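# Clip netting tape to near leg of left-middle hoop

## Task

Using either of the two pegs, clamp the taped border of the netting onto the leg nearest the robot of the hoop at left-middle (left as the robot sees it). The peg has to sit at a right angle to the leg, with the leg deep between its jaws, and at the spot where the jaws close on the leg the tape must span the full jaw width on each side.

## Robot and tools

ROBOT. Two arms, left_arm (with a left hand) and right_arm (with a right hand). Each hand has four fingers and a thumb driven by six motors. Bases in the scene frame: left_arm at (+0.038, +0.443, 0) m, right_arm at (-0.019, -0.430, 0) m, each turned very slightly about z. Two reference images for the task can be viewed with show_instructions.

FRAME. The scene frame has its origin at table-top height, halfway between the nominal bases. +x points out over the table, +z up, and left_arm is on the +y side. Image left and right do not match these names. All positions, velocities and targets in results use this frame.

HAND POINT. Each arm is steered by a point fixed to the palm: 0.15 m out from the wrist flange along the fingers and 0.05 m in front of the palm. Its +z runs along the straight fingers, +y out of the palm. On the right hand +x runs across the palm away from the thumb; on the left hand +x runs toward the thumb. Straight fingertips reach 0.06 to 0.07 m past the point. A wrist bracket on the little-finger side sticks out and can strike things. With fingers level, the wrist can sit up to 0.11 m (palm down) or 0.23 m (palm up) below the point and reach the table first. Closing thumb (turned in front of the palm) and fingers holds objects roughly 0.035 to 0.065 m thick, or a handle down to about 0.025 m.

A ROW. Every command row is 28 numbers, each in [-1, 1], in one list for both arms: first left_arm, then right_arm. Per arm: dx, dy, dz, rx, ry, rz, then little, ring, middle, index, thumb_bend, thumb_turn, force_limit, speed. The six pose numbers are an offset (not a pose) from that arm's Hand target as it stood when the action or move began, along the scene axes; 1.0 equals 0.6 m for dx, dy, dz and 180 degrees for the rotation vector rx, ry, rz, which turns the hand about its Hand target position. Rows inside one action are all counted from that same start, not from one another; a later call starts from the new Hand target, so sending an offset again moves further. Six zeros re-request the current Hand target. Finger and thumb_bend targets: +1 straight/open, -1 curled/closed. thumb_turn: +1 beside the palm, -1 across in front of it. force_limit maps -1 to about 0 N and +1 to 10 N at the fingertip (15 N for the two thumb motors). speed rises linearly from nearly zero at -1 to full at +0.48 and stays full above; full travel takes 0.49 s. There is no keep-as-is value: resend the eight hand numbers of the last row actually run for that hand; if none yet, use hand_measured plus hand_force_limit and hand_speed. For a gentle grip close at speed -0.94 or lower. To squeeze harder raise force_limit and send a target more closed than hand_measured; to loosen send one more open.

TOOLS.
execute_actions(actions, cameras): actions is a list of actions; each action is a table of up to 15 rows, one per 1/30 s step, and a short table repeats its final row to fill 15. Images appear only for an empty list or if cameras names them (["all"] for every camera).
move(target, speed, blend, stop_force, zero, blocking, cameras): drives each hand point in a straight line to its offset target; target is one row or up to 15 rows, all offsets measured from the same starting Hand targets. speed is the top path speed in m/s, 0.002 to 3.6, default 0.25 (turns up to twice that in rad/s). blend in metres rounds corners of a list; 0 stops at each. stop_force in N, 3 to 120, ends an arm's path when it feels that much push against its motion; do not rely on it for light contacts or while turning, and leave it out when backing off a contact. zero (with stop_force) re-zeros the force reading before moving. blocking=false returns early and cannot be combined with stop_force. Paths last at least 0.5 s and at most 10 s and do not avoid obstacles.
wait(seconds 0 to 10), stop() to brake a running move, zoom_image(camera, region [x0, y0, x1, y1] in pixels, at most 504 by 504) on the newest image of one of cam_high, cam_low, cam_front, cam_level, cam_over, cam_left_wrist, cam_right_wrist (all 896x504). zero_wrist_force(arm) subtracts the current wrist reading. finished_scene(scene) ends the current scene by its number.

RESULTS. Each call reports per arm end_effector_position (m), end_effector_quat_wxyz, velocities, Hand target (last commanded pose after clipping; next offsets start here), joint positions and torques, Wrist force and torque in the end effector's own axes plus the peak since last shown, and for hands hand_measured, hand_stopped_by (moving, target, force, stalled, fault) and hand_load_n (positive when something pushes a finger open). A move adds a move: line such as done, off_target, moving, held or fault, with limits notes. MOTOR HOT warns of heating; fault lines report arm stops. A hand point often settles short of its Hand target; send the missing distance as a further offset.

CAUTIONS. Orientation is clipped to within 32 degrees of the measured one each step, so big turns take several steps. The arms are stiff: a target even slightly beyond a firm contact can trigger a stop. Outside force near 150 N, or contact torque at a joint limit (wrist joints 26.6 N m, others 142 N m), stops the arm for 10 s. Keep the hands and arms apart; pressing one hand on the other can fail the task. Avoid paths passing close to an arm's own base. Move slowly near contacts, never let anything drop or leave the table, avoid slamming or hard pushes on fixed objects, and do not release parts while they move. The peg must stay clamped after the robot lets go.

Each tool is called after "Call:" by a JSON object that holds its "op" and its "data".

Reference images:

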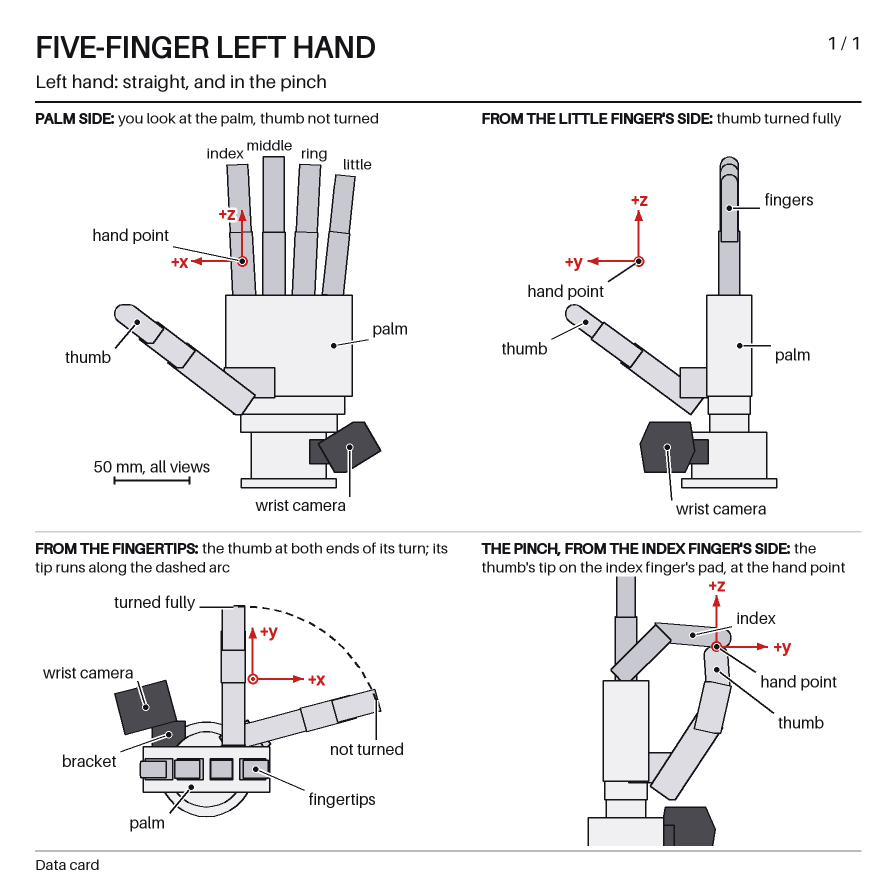

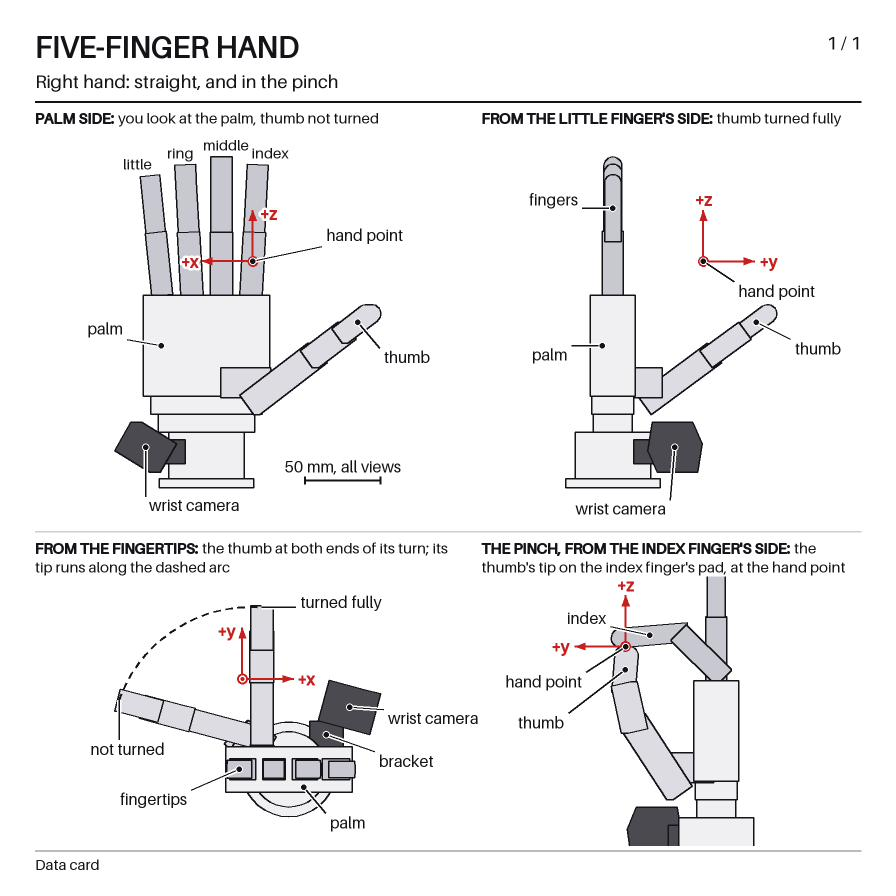

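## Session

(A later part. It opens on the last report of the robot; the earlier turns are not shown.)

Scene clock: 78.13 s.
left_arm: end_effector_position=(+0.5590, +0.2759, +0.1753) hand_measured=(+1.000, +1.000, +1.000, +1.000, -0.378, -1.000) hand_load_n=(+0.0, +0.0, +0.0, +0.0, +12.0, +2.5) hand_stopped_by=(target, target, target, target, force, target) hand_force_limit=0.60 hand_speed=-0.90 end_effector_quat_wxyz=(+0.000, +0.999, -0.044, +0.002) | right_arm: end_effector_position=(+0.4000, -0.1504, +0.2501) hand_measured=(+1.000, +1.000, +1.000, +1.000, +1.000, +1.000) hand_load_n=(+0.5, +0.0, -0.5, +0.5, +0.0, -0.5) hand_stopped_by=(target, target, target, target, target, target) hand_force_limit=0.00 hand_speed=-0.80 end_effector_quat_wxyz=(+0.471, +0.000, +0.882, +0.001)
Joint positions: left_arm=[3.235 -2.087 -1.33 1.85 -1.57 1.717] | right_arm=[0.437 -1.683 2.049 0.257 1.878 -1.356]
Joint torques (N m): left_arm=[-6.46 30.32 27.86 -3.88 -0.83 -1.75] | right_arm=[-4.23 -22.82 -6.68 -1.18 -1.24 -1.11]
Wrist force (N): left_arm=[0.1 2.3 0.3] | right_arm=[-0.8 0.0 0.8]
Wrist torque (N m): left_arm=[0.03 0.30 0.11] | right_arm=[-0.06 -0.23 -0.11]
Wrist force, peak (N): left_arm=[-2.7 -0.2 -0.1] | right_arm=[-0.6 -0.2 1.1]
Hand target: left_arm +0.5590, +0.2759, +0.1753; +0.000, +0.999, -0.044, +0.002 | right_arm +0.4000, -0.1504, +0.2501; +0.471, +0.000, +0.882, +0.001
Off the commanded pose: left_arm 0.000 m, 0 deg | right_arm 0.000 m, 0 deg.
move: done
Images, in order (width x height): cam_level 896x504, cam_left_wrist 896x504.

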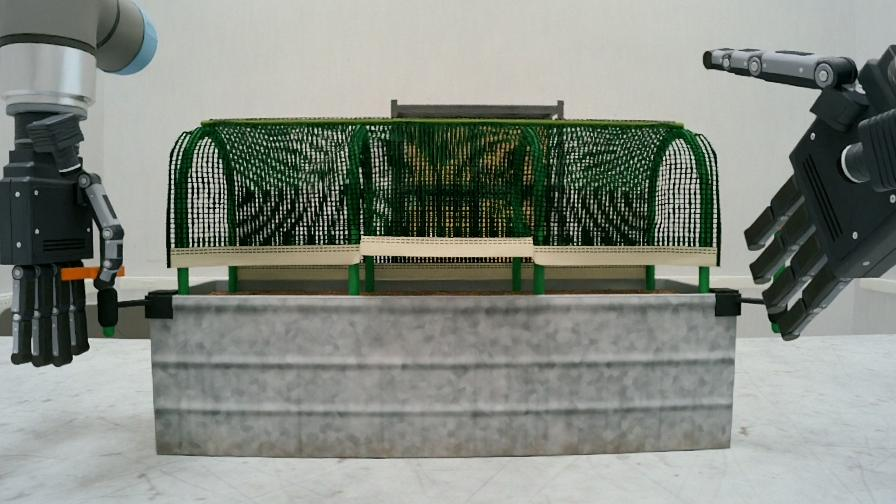

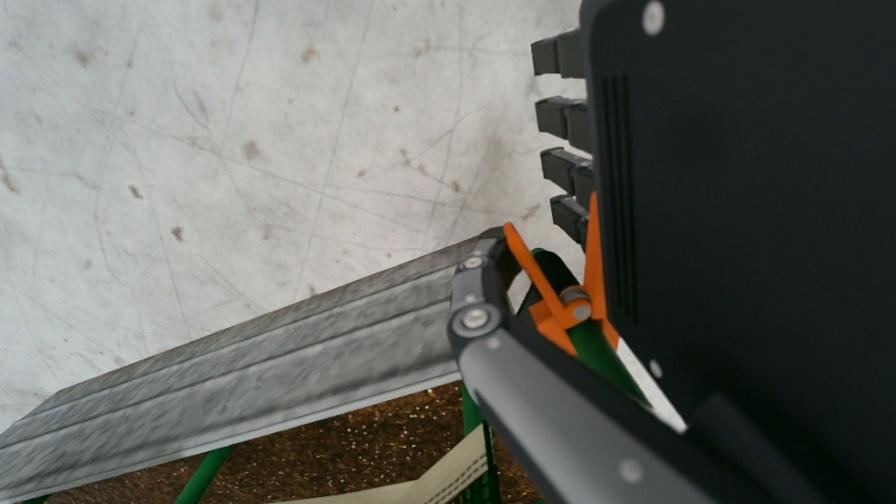

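Call:
{"op": "zoom_image", "data": {"camera": "cam_left_wrist", "region": [520, 270, 660, 380]}}

Call:
{"op": "execute_actions", "data": {"actions": [], "cameras": ["cam_over", "cam_front"]}}

Call:
{"op": "zoom_image", "data": {"camera": "cam_over", "region": [700, 335, 760, 420]}}

Call:
{"op": "zoom_image", "data": {"camera": "cam_front", "region": [670, 250, 740, 330]}}

Scaled by 3.600 from the camera's 896x504 image, which has a finer 1280x720 frame.

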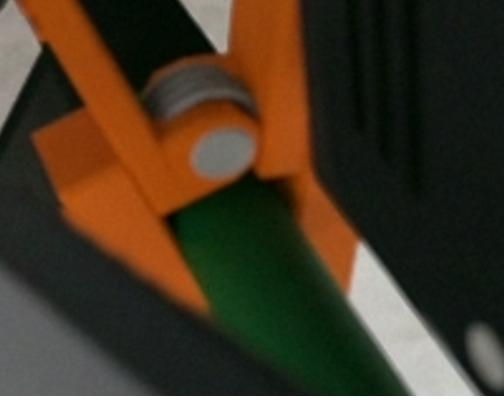

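Scene clock: 78.67 s.
left_arm: end_effector_position=(+0.5590, +0.2759, +0.1753) hand_measured=(+1.000, +1.000, +1.000, +1.000, -0.378, -1.000) hand_load_n=(+0.0, +0.0, +0.0, +0.0, +12.0, +2.5) hand_stopped_by=(target, target, target, target, force, target) hand_force_limit=0.60 hand_speed=-0.90 end_effector_quat_wxyz=(+0.000, +0.999, -0.044, +0.002) | right_arm: end_effector_position=(+0.4000, -0.1504, +0.2501) hand_measured=(+1.000, +1.000, +1.000, +1.000, +1.000, +1.000) hand_load_n=(+0.0, +0.0, +0.0, +0.0, +0.0, +0.0) hand_stopped_by=(target, target, target, target, target, target) hand_force_limit=0.00 hand_speed=-0.80 end_effector_quat_wxyz=(+0.471, +0.000, +0.882, +0.001)
Joint positions: left_arm=[3.235 -2.087 -1.33 1.85 -1.57 1.717] | right_arm=[0.437 -1.683 2.049 0.257 1.878 -1.356]
Joint velocities: within noise
Joint torques (N m): left_arm=[-5.65 32.63 28.42 -3.74 -0.85 -1.61] | right_arm=[-4.66 -23.18 -6.16 -1.12 -1.15 -1.15]
Wrist force (N): left_arm=[0.1 2.1 0.4] | right_arm=[-0.7 -0.1 0.7]
Wrist torque (N m): left_arm=[-0.01 0.31 0.11] | right_arm=[-0.06 -0.23 -0.10]
Wrist force, peak (N): left_arm=[0.1 2.4 0.3] | right_arm=[-0.8 0.0 0.9]
Hand target: left_arm +0.5590, +0.2759, +0.1753; +0.000, +0.999, -0.044, +0.002 | right_arm +0.4000, -0.1504, +0.2501; +0.471, +0.000, +0.882, +0.001
Off the commanded pose: left_arm 0.000 m, 0 deg | right_arm 0.000 m, 0 deg.
Images, in order (width x height): cam_front 896x504, cam_over 896x504.

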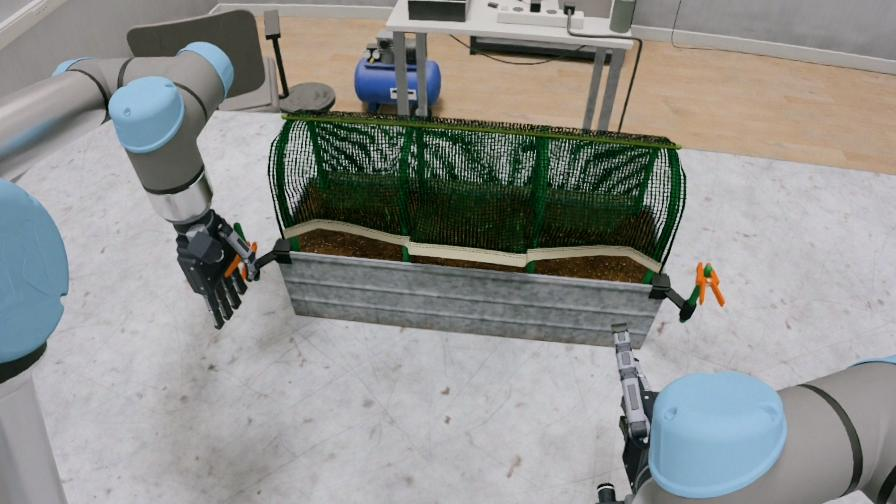

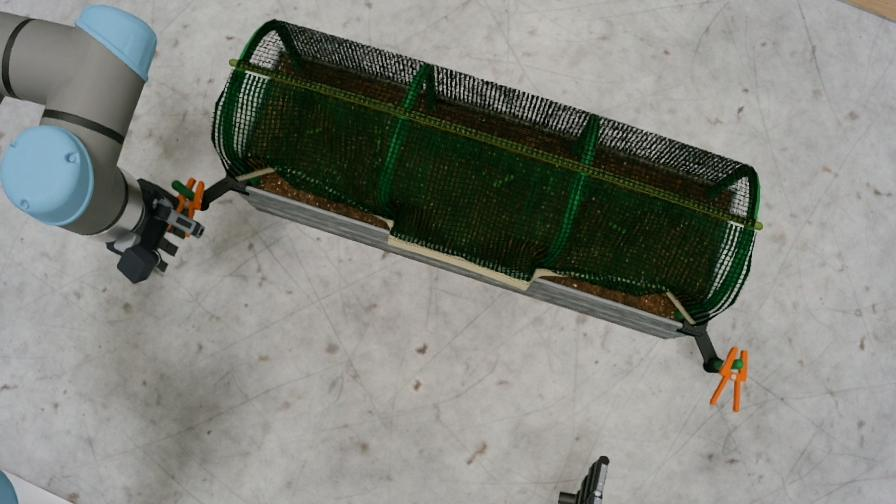

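Scaled by 5.929 from the camera's 896x504 image, which has a finer 1280x720 frame.

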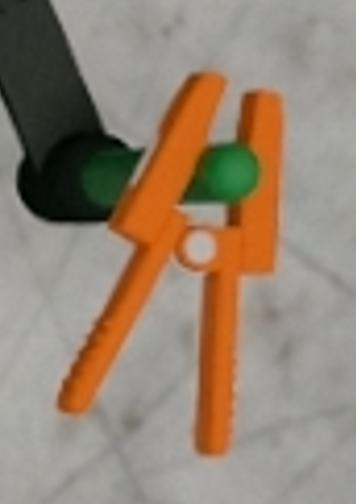

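Scaled by 6.300 from the camera's 896x504 image, which has a finer 1280x720 frame.

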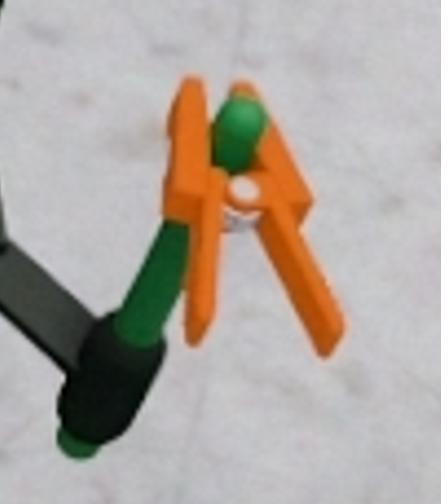

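Call:
{"op": "move", "data": {"target": [0, 0, 0, 0, 0, 0, 1, 1, 1, 1, -0.6, -1, 1.0, -0.9, 0, 0, 0, 0, 0, 0, 1, 1, 1, 1, 1, 1, 0, -0.8], "speed": 0.05, "cameras": ["cam_left_wrist", "cam_level"]}}

Call:
{"op": "zoom_image", "data": {"camera": "cam_left_wrist", "region": [400, 140, 660, 400]}}

Call:
{"op": "zoom_image", "data": {"camera": "cam_level", "region": [20, 200, 150, 320]}}

Scene clock: 79.83 s.
left_arm: end_effector_position=(+0.5590, +0.2759, +0.1753) hand_measured=(+1.000, +1.000, +1.000, +1.000, -0.446, -1.000) hand_load_n=(+0.0, +0.0, +0.0, +0.0, +15.0, +3.0) hand_stopped_by=(target, target, target, target, force, target) hand_force_limit=1.00 hand_speed=-0.90 end_effector_quat_wxyz=(+0.000, +0.999, -0.044, +0.002) | right_arm: end_effector_position=(+0.4000, -0.1504, +0.2501) hand_measured=(+1.000, +1.000, +1.000, +1.000, +1.000, +1.000) hand_load_n=(+0.0, +0.0, +0.0, +0.0, +0.0, +0.0) hand_stopped_by=(target, target, target, target, target, target) hand_force_limit=0.00 hand_speed=-0.80 end_effector_quat_wxyz=(+0.471, +0.000, +0.882, +0.001)
Joint positions: left_arm=[3.235 -2.087 -1.33 1.85 -1.57 1.717] | right_arm=[0.437 -1.683 2.049 0.257 1.878 -1.356]
Joint torques (N m): left_arm=[-3.89 31.17 27.85 -3.64 -0.84 -1.58] | right_arm=[-4.21 -23.01 -5.93 -1.19 -1.2 -1.21]
Wrist force (N): left_arm=[-1.0 2.5 0.3] | right_arm=[-0.6 -0.2 0.9]
Wrist torque (N m): left_arm=[0.03 0.31 0.06] | right_arm=[-0.08 -0.26 -0.10]
Wrist force, peak (N): left_arm=[0.2 3.0 0.3] | right_arm=[-0.9 -0.1 1.0]
Hand target: left_arm +0.5590, +0.2759, +0.1753; +0.000, +0.999, -0.044, +0.002 | right_arm +0.4000, -0.1504, +0.2501; +0.471, +0.000, +0.882, +0.001
Off the commanded pose: left_arm 0.000 m, 0 deg | right_arm 0.000 m, 0 deg.
move: done
Images, in order (width x height): cam_level 896x504, cam_left_wrist 896x504.

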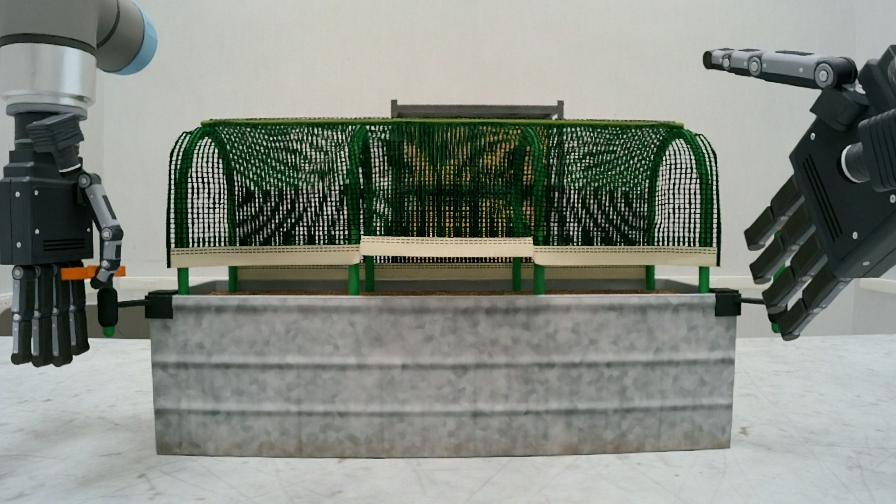

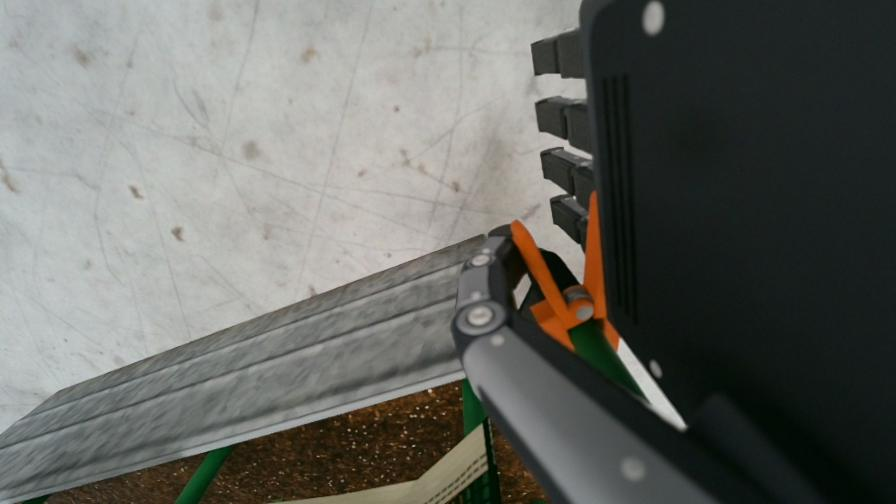

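Scaled by 1.938 from the camera's 896x504 image, which has a finer 1280x720 frame.

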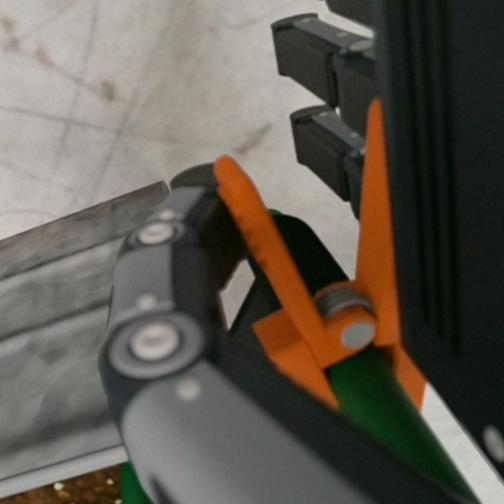

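Scaled by 3.877 from the camera's 896x504 image, which has a finer 1280x720 frame.

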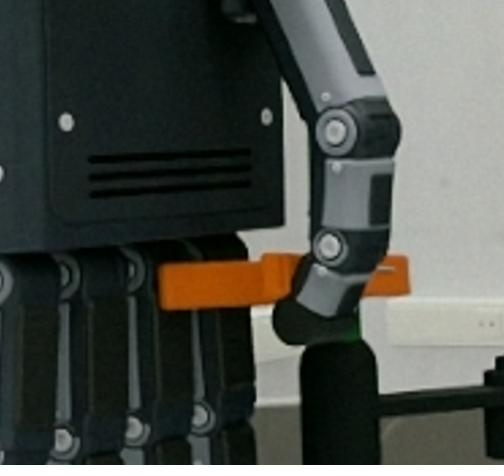

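Call:
{"op": "move", "data": {"target": [0, 0, 0, 0, 0, 0, 1, 1, 0.8, 0.8, -0.6, -1, 1.0, -0.9, 0, 0, 0, 0, 0, 0, 1, 1, 1, 1, 1, 1, 0, -0.8], "speed": 0.05, "cameras": ["cam_left_wrist", "cam_level"]}}

Call:
{"op": "zoom_image", "data": {"camera": "cam_left_wrist", "region": [400, 140, 660, 400]}}

Call:
{"op": "zoom_image", "data": {"camera": "cam_level", "region": [20, 200, 150, 320]}}

Scene clock: 81.67 s.
left_arm: end_effector_position=(+0.5590, +0.2759, +0.1753) hand_measured=(+1.000, +1.000, +0.800, +0.800, -0.446, -1.000) hand_load_n=(+0.0, +0.0, +0.5, +0.0, +13.5, +3.5) hand_stopped_by=(target, target, target, target, force, target) hand_force_limit=1.00 hand_speed=-0.90 end_effector_quat_wxyz=(+0.000, +0.999, -0.044, +0.002) | right_arm: end_effector_position=(+0.4000, -0.1504, +0.2501) hand_measured=(+1.000, +1.000, +1.000, +1.000, +1.000, +1.000) hand_load_n=(+0.0, +0.0, +0.0, +0.0, +0.0, +0.0) hand_stopped_by=(target, target, target, target, target, target) hand_force_limit=0.00 hand_speed=-0.80 end_effector_quat_wxyz=(+0.471, +0.000, +0.882, +0.001)
Joint positions: left_arm=[3.235 -2.087 -1.33 1.85 -1.57 1.717] | right_arm=[0.437 -1.683 2.049 0.257 1.878 -1.356]
Joint torques (N m): left_arm=[-1.72 30.86 27.97 -3.66 -0.91 -1.77] | right_arm=[-4.41 -23.35 -6.55 -1.3 -1.14 -1.15]
Wrist force (N): left_arm=[-1.1 -0.1 0.6] | right_arm=[-0.7 -0.1 1.0]
Wrist torque (N m): left_arm=[-0.08 0.29 0.03] | right_arm=[-0.08 -0.25 -0.11]
Wrist force, peak (N): left_arm=[-1.0 2.7 0.2] | right_arm=[-0.7 -0.4 1.1]
Hand target: left_arm +0.5590, +0.2759, +0.1753; +0.000, +0.999, -0.044, +0.002 | right_arm +0.4000, -0.1504, +0.2501; +0.471, +0.000, +0.882, +0.001
Off the commanded pose: left_arm 0.000 m, 0 deg | right_arm 0.000 m, 0 deg.
move: done
Images, in order (width x height): cam_level 896x504, cam_left_wrist 896x504.

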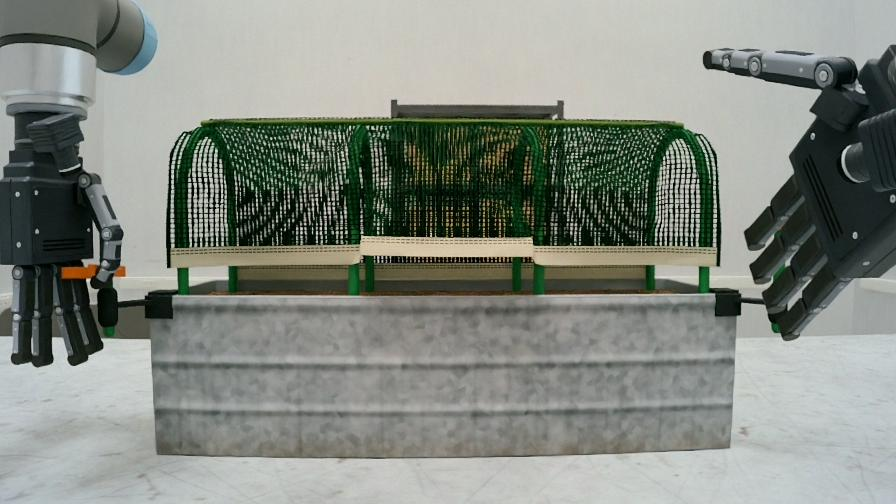

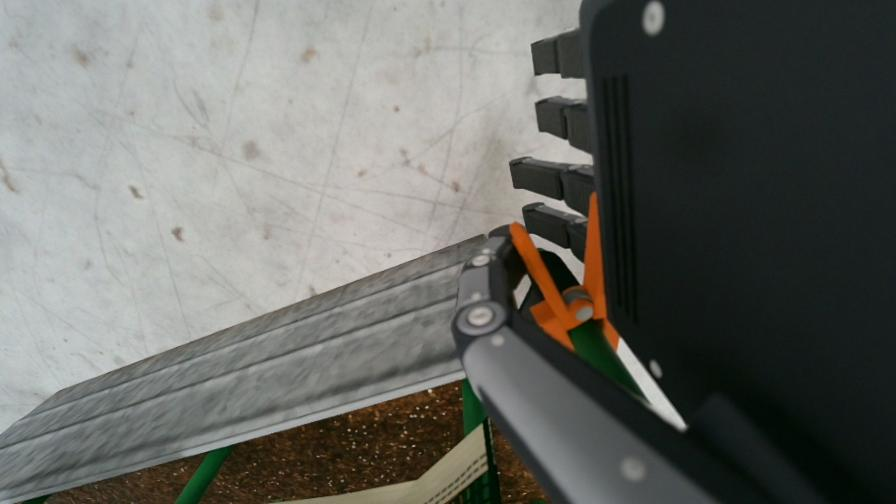

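Scaled by 1.938 from the camera's 896x504 image, which has a finer 1280x720 frame.

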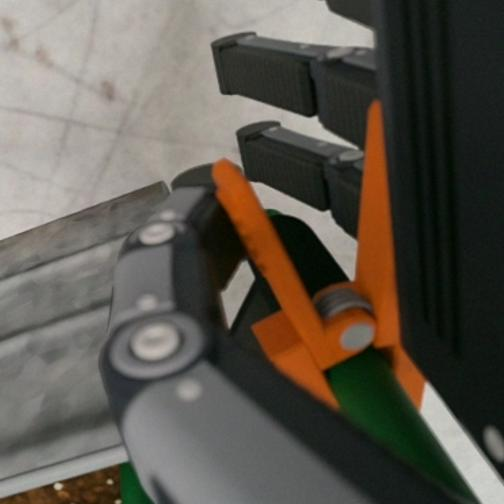

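Scaled by 3.877 from the camera's 896x504 image, which has a finer 1280x720 frame.

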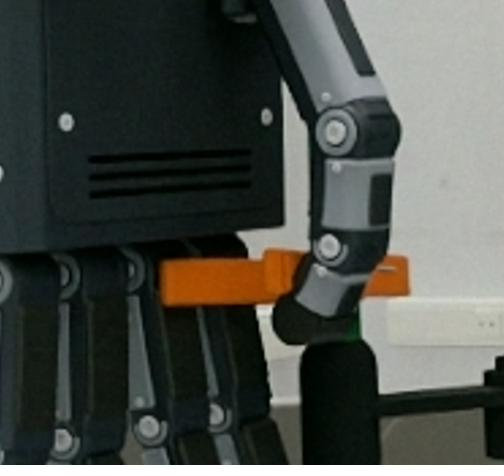

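Call:
{"op": "move", "data": {"target": [0, 0, 0, 0, 0, 0, 1, 1, 0.6, 0.6, -0.6, -1, 1.0, -0.9, 0, 0, 0, 0, 0, 0, 1, 1, 1, 1, 1, 1, 0, -0.8], "speed": 0.05, "cameras": ["cam_left_wrist", "cam_level"]}}

Call:
{"op": "zoom_image", "data": {"camera": "cam_left_wrist", "region": [400, 140, 660, 400]}}

Call:
{"op": "zoom_image", "data": {"camera": "cam_level", "region": [20, 200, 150, 320]}}

Scene clock: 84.17 s.
left_arm: end_effector_position=(+0.5590, +0.2759, +0.1753) hand_measured=(+1.000, +1.000, +0.600, +0.600, -0.446, -1.000) hand_load_n=(+0.0, +0.0, +0.5, +0.0, +10.5, +3.5) hand_stopped_by=(target, target, target, target, force, target) hand_force_limit=1.00 hand_speed=-0.90 end_effector_quat_wxyz=(+0.000, +0.999, -0.044, +0.002) | right_arm: end_effector_position=(+0.4000, -0.1504, +0.2501) hand_measured=(+1.000, +1.000, +1.000, +1.000, +1.000, +1.000) hand_load_n=(+0.0, +0.0, +0.0, +0.0, +0.0, +0.0) hand_stopped_by=(target, target, target, target, target, target) hand_force_limit=0.00 hand_speed=-0.80 end_effector_quat_wxyz=(+0.471, +0.000, +0.882, +0.001)
Joint positions: left_arm=[3.235 -2.087 -1.33 1.85 -1.57 1.717] | right_arm=[0.437 -1.683 2.049 0.257 1.878 -1.356]
Joint torques (N m): left_arm=[-0.28 31.75 28.04 -3.59 -0.84 -1.67] | right_arm=[-4.33 -22.83 -6.49 -1.21 -1.2 -1.17]
Wrist force (N): left_arm=[-0.7 -1.7 1.1] | right_arm=[-0.7 -0.2 0.6]
Wrist torque (N m): left_arm=[-0.10 0.30 0.02] | right_arm=[-0.06 -0.24 -0.11]
Wrist force, peak (N): left_arm=[-0.6 -1.9 1.1] | right_arm=[-0.9 -0.4 1.0]
Hand target: left_arm +0.5590, +0.2759, +0.1753; +0.000, +0.999, -0.044, +0.002 | right_arm +0.4000, -0.1504, +0.2501; +0.471, +0.000, +0.882, +0.001
Off the commanded pose: left_arm 0.000 m, 0 deg | right_arm 0.000 m, 0 deg.
move: done
Images, in order (width x height): cam_level 896x504, cam_left_wrist 896x504.

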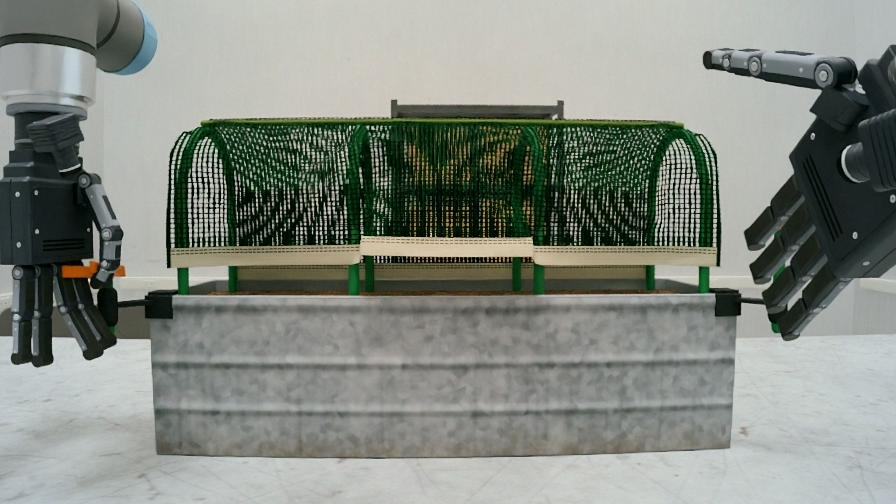

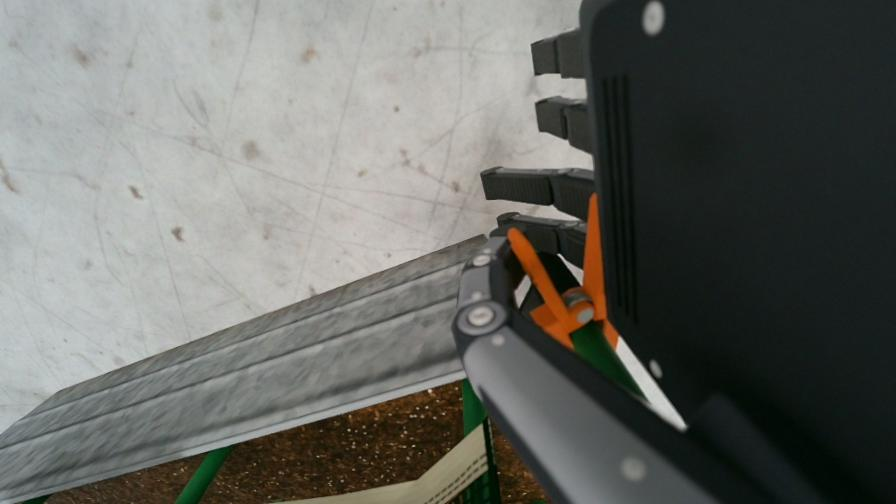

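Scaled by 1.938 from the camera's 896x504 image, which has a finer 1280x720 frame.

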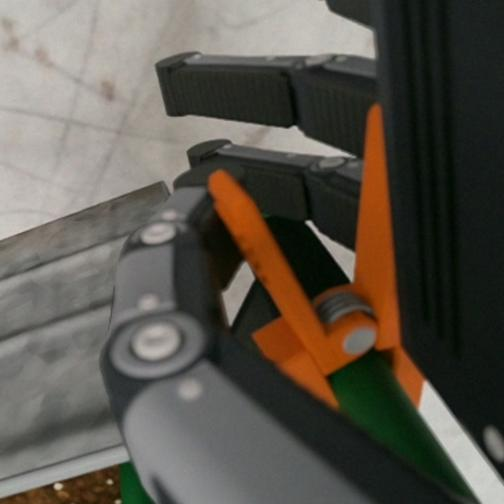

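Scaled by 3.877 from the camera's 896x504 image, which has a finer 1280x720 frame.

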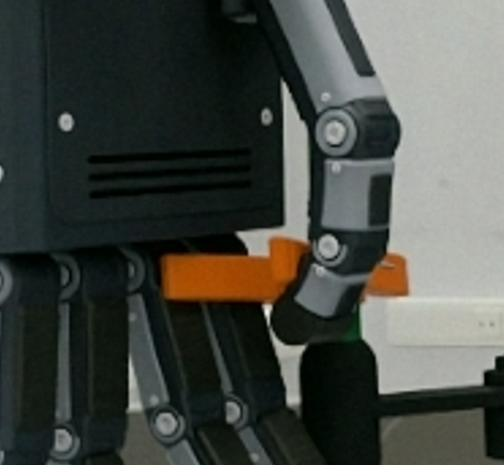

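Call:
{"op": "move", "data": {"target": [0, 0, 0, 0, 0, 0, 1, 1, 1.0, 1.0, -0.6, -1, 1.0, -0.9, 0, 0, 0, 0, 0, 0, 1, 1, 1, 1, 1, 1, 0, -0.8], "speed": 0.05}}

Call:
{"op": "move", "data": {"target": [0, 0, 0, 0, 0, 0, 1, 1, 1.0, 1.0, 0.3, -1, 0, -0.7, 0, 0, 0, 0, 0, 0, 1, 1, 1, 1, 1, 1, 0, -0.8], "speed": 0.05, "cameras": ["cam_left_wrist", "cam_level", "cam_over"]}}

Call:
{"op": "zoom_image", "data": {"camera": "cam_left_wrist", "region": [400, 140, 660, 400]}}

Call:
{"op": "zoom_image", "data": {"camera": "cam_level", "region": [20, 200, 150, 320]}}

Scene clock: 93.13 s.
left_arm: end_effector_position=(+0.5590, +0.2759, +0.1753) hand_measured=(+1.000, +1.000, +1.000, +1.000, -0.446, -1.000) hand_load_n=(+0.0, +0.0, +0.0, +0.0, +10.0, +3.0) hand_stopped_by=(target, target, target, target, force, target) hand_force_limit=1.00 hand_speed=-0.90 end_effector_quat_wxyz=(+0.000, +0.999, -0.044, +0.002) | right_arm: end_effector_position=(+0.4000, -0.1504, +0.2501) hand_measured=(+1.000, +1.000, +1.000, +1.000, +1.000, +1.000) hand_load_n=(+0.0, +0.0, +0.0, +0.0, +0.0, +0.0) hand_stopped_by=(target, target, target, target, target, target) hand_force_limit=0.00 hand_speed=-0.80 end_effector_quat_wxyz=(+0.471, +0.000, +0.882, +0.001)
Joint positions: left_arm=[3.235 -2.087 -1.33 1.85 -1.57 1.717] | right_arm=[0.437 -1.683 2.049 0.257 1.878 -1.356]
Joint torques (N m): left_arm=[5.7 32.54 28.07 -3.49 -0.62 -1.68] | right_arm=[-4.39 -22.35 -6.43 -1.32 -1.26 -1.18]
Wrist force (N): left_arm=[0.3 -0.1 0.2] | right_arm=[-0.7 -0.2 0.9]
Wrist torque (N m): left_arm=[0.00 0.31 0.08] | right_arm=[-0.09 -0.25 -0.11]
Wrist force, peak (N): left_arm=[-0.8 -1.8 1.4] | right_arm=[-0.8 -0.5 1.0]
Hand target: left_arm +0.5590, +0.2759, +0.1753; +0.000, +0.999, -0.044, +0.002 | right_arm +0.4000, -0.1504, +0.2501; +0.471, +0.000, +0.882, +0.001
Off the commanded pose: left_arm 0.000 m, 0 deg | right_arm 0.000 m, 0 deg.
move: done

Scene clock: 95.17 s.
left_arm: end_effector_position=(+0.5590, +0.2759, +0.1753) hand_measured=(+1.000, +1.000, +1.000, +1.000, +0.300, -1.000) hand_load_n=(-0.5, +0.0, +0.0, +0.0, +0.0, +0.0) hand_stopped_by=(target, target, target, target, target, target) hand_force_limit=0.00 hand_speed=-0.70 end_effector_quat_wxyz=(+0.000, +0.999, -0.044, +0.002) | right_arm: end_effector_position=(+0.4000, -0.1504, +0.2501) hand_measured=(+1.000, +1.000, +1.000, +1.000, +1.000, +1.000) hand_load_n=(+0.0, +0.0, +0.0, +0.0, +0.0, +0.0) hand_stopped_by=(target, target, target, target, target, target) hand_force_limit=0.00 hand_speed=-0.80 end_effector_quat_wxyz=(+0.471, +0.000, +0.882, +0.001)
Joint positions: left_arm=[3.235 -2.087 -1.33 1.85 -1.57 1.717] | right_arm=[0.437 -1.683 2.049 0.257 1.878 -1.356]
Joint torques (N m): left_arm=[8.24 32.51 26.78 -3.45 -0.69 -1] | right_arm=[-3.47 -23.17 -7.1 -1.26 -1.23 -1.19]
Wrist force (N): left_arm=[-2.4 -1.0 -0.2] | right_arm=[-0.8 0.0 0.6]
Wrist torque (N m): left_arm=[-0.08 0.37 -0.03] | right_arm=[-0.03 -0.22 -0.10]
Wrist force, peak (N): left_arm=[2.0 -2.7 0.4] | right_arm=[-1.0 -0.3 0.8]
Hand target: left_arm +0.5590, +0.2759, +0.1753; +0.000, +0.999, -0.044, +0.002 | right_arm +0.4000, -0.1504, +0.2501; +0.471, +0.000, +0.882, +0.001
Off the commanded pose: left_arm 0.000 m, 0 deg | right_arm 0.000 m, 0 deg.
move: done
Images, in order (width x height): cam_level 896x504, cam_over 896x504, cam_left_wrist 896x504.

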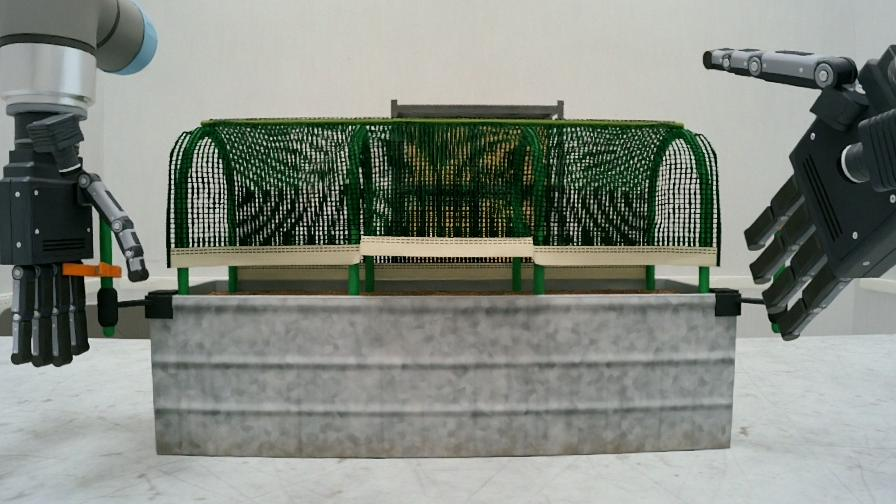

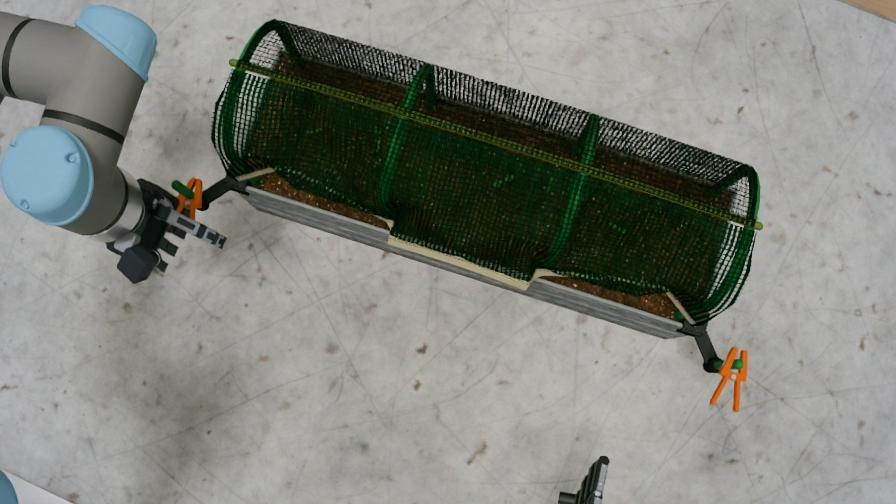

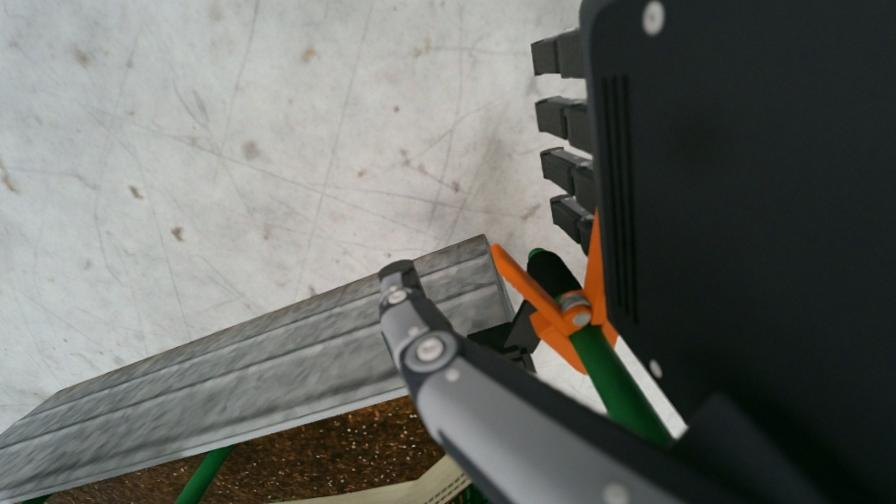

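Scaled by 1.938 from the camera's 896x504 image, which has a finer 1280x720 frame.

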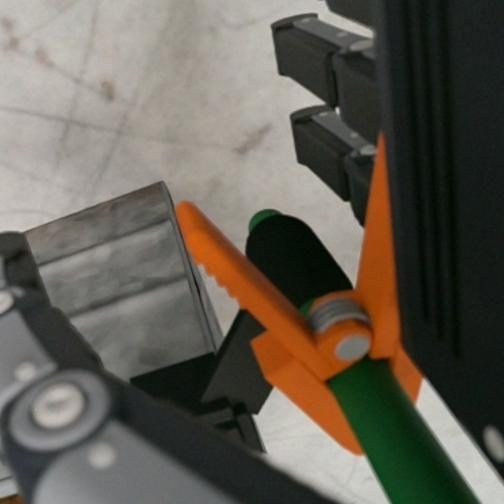

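Scaled by 3.877 from the camera's 896x504 image, which has a finer 1280x720 frame.

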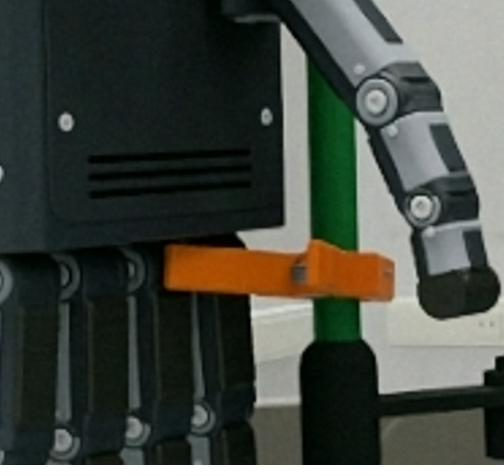

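Call:
{"op": "move", "data": {"target": [[0, 0.022, 0, 0, 0, 0, 1, 1, 1.0, 1.0, 0.3, -1, 0, -0.7, 0, 0, 0, 0, 0, 0, 1, 1, 1, 1, 1, 1, 0, -0.8], [-0.0033, 0.022, -0.0283, 0, 0, 0, 1, 1, 1.0, 1.0, 0.3, -1, 0, -0.7, 0, 0, 0, 0, 0, 0, 1, 1, 1, 1, 1, 1, 0, -0.8], [-0.0033, 0.0122, -0.0283, 0, 0, 0, 1, 1, 1.0, 1.0, 0.3, -1, 0, -0.7, 0, 0, 0, 0, 0, 0, 1, 1, 1, 1, 1, 1, 0, -0.8]], "speed": 0.05, "cameras": ["cam_left_wrist", "cam_level", "cam_over"]}}

Call:
{"op": "zoom_image", "data": {"camera": "cam_left_wrist", "region": [400, 140, 660, 400]}}

Call:
{"op": "zoom_image", "data": {"camera": "cam_level", "region": [20, 200, 150, 320]}}

Scene clock: 97.87 s.
left_arm: end_effector_position=(+0.5570, +0.2834, +0.1583) hand_measured=(+1.000, +1.000, +1.000, +1.000, +0.300, -1.000) hand_load_n=(+0.0, +0.0, +0.0, +0.0, +0.0, +0.0) hand_stopped_by=(target, target, target, target, target, target) hand_force_limit=0.00 hand_speed=-0.70 end_effector_quat_wxyz=(+0.000, +0.999, -0.044, +0.002) end_effector_velocity=(+0.000, -0.002, -0.001) end_effector_angular_velocity=(+0.001, +0.001, -0.001) | right_arm: end_effector_position=(+0.4000, -0.1504, +0.2501) hand_measured=(+1.000, +1.000, +1.000, +1.000, +1.000, +1.000) hand_load_n=(+0.0, +0.0, +0.0, +0.0, +0.0, +0.0) hand_stopped_by=(target, target, target, target, target, target) hand_force_limit=0.00 hand_speed=-0.80 end_effector_quat_wxyz=(+0.471, +0.000, +0.882, +0.001)
Joint positions: left_arm=[3.251 -2.09 -1.369 1.893 -1.57 1.733] | right_arm=[0.437 -1.683 2.049 0.257 1.878 -1.356]
Joint velocities: left_arm=[-0.005 -0.002 0.001 0 -0.001 -0.003] | right_arm=[within noise]
Joint torques (N m): left_arm=[-11.1 30.18 28.24 -4.22 0.45 -1.77] | right_arm=[-3.4 -22.6 -6.97 -1.21 -1.19 -1.13]
Wrist force (N): left_arm=[-3.0 -1.0 -0.1] | right_arm=[-0.8 0.1 1.0]
Wrist torque (N m): left_arm=[-0.04 0.38 -0.06] | right_arm=[-0.03 -0.23 -0.11]
Wrist force, peak (N): left_arm=[-3.0 -1.2 -0.1] | right_arm=[-0.8 0.1 1.0]
Hand target: left_arm +0.5570, +0.2832, +0.1583; +0.000, +0.999, -0.044, +0.002 | right_arm +0.4000, -0.1504, +0.2501; +0.471, +0.000, +0.882, +0.001
Off the commanded pose: left_arm 0.000 m, 0 deg | right_arm 0.000 m, 0 deg.
move: done
Images, in order (width x height): cam_level 896x504, cam_over 896x504, cam_left_wrist 896x504.

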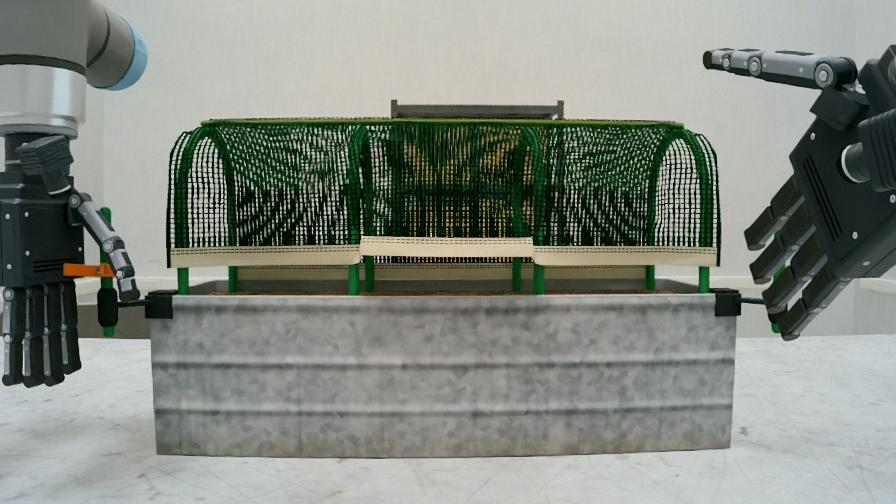

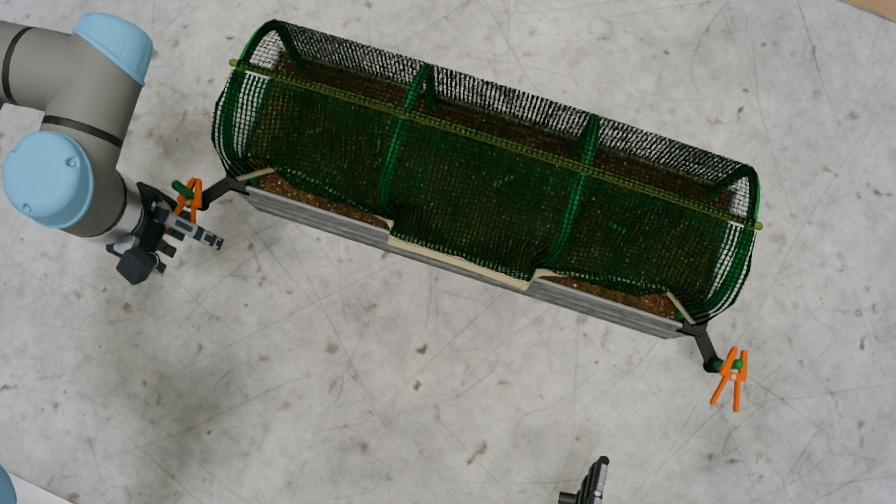

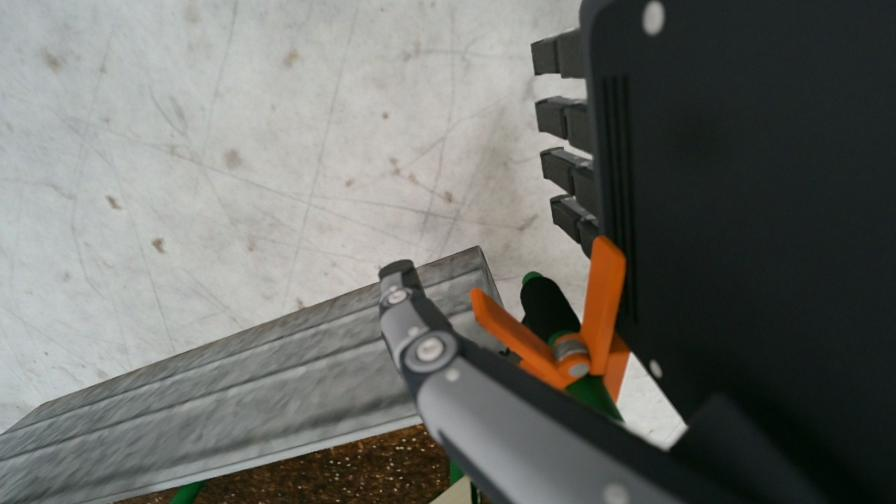

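Scaled by 1.938 from the camera's 896x504 image, which has a finer 1280x720 frame.

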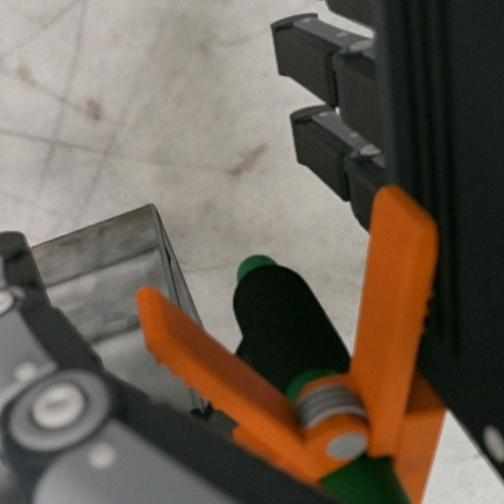

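Scaled by 3.877 from the camera's 896x504 image, which has a finer 1280x720 frame.

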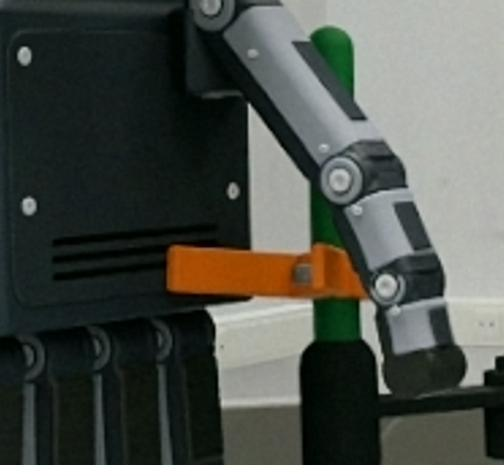

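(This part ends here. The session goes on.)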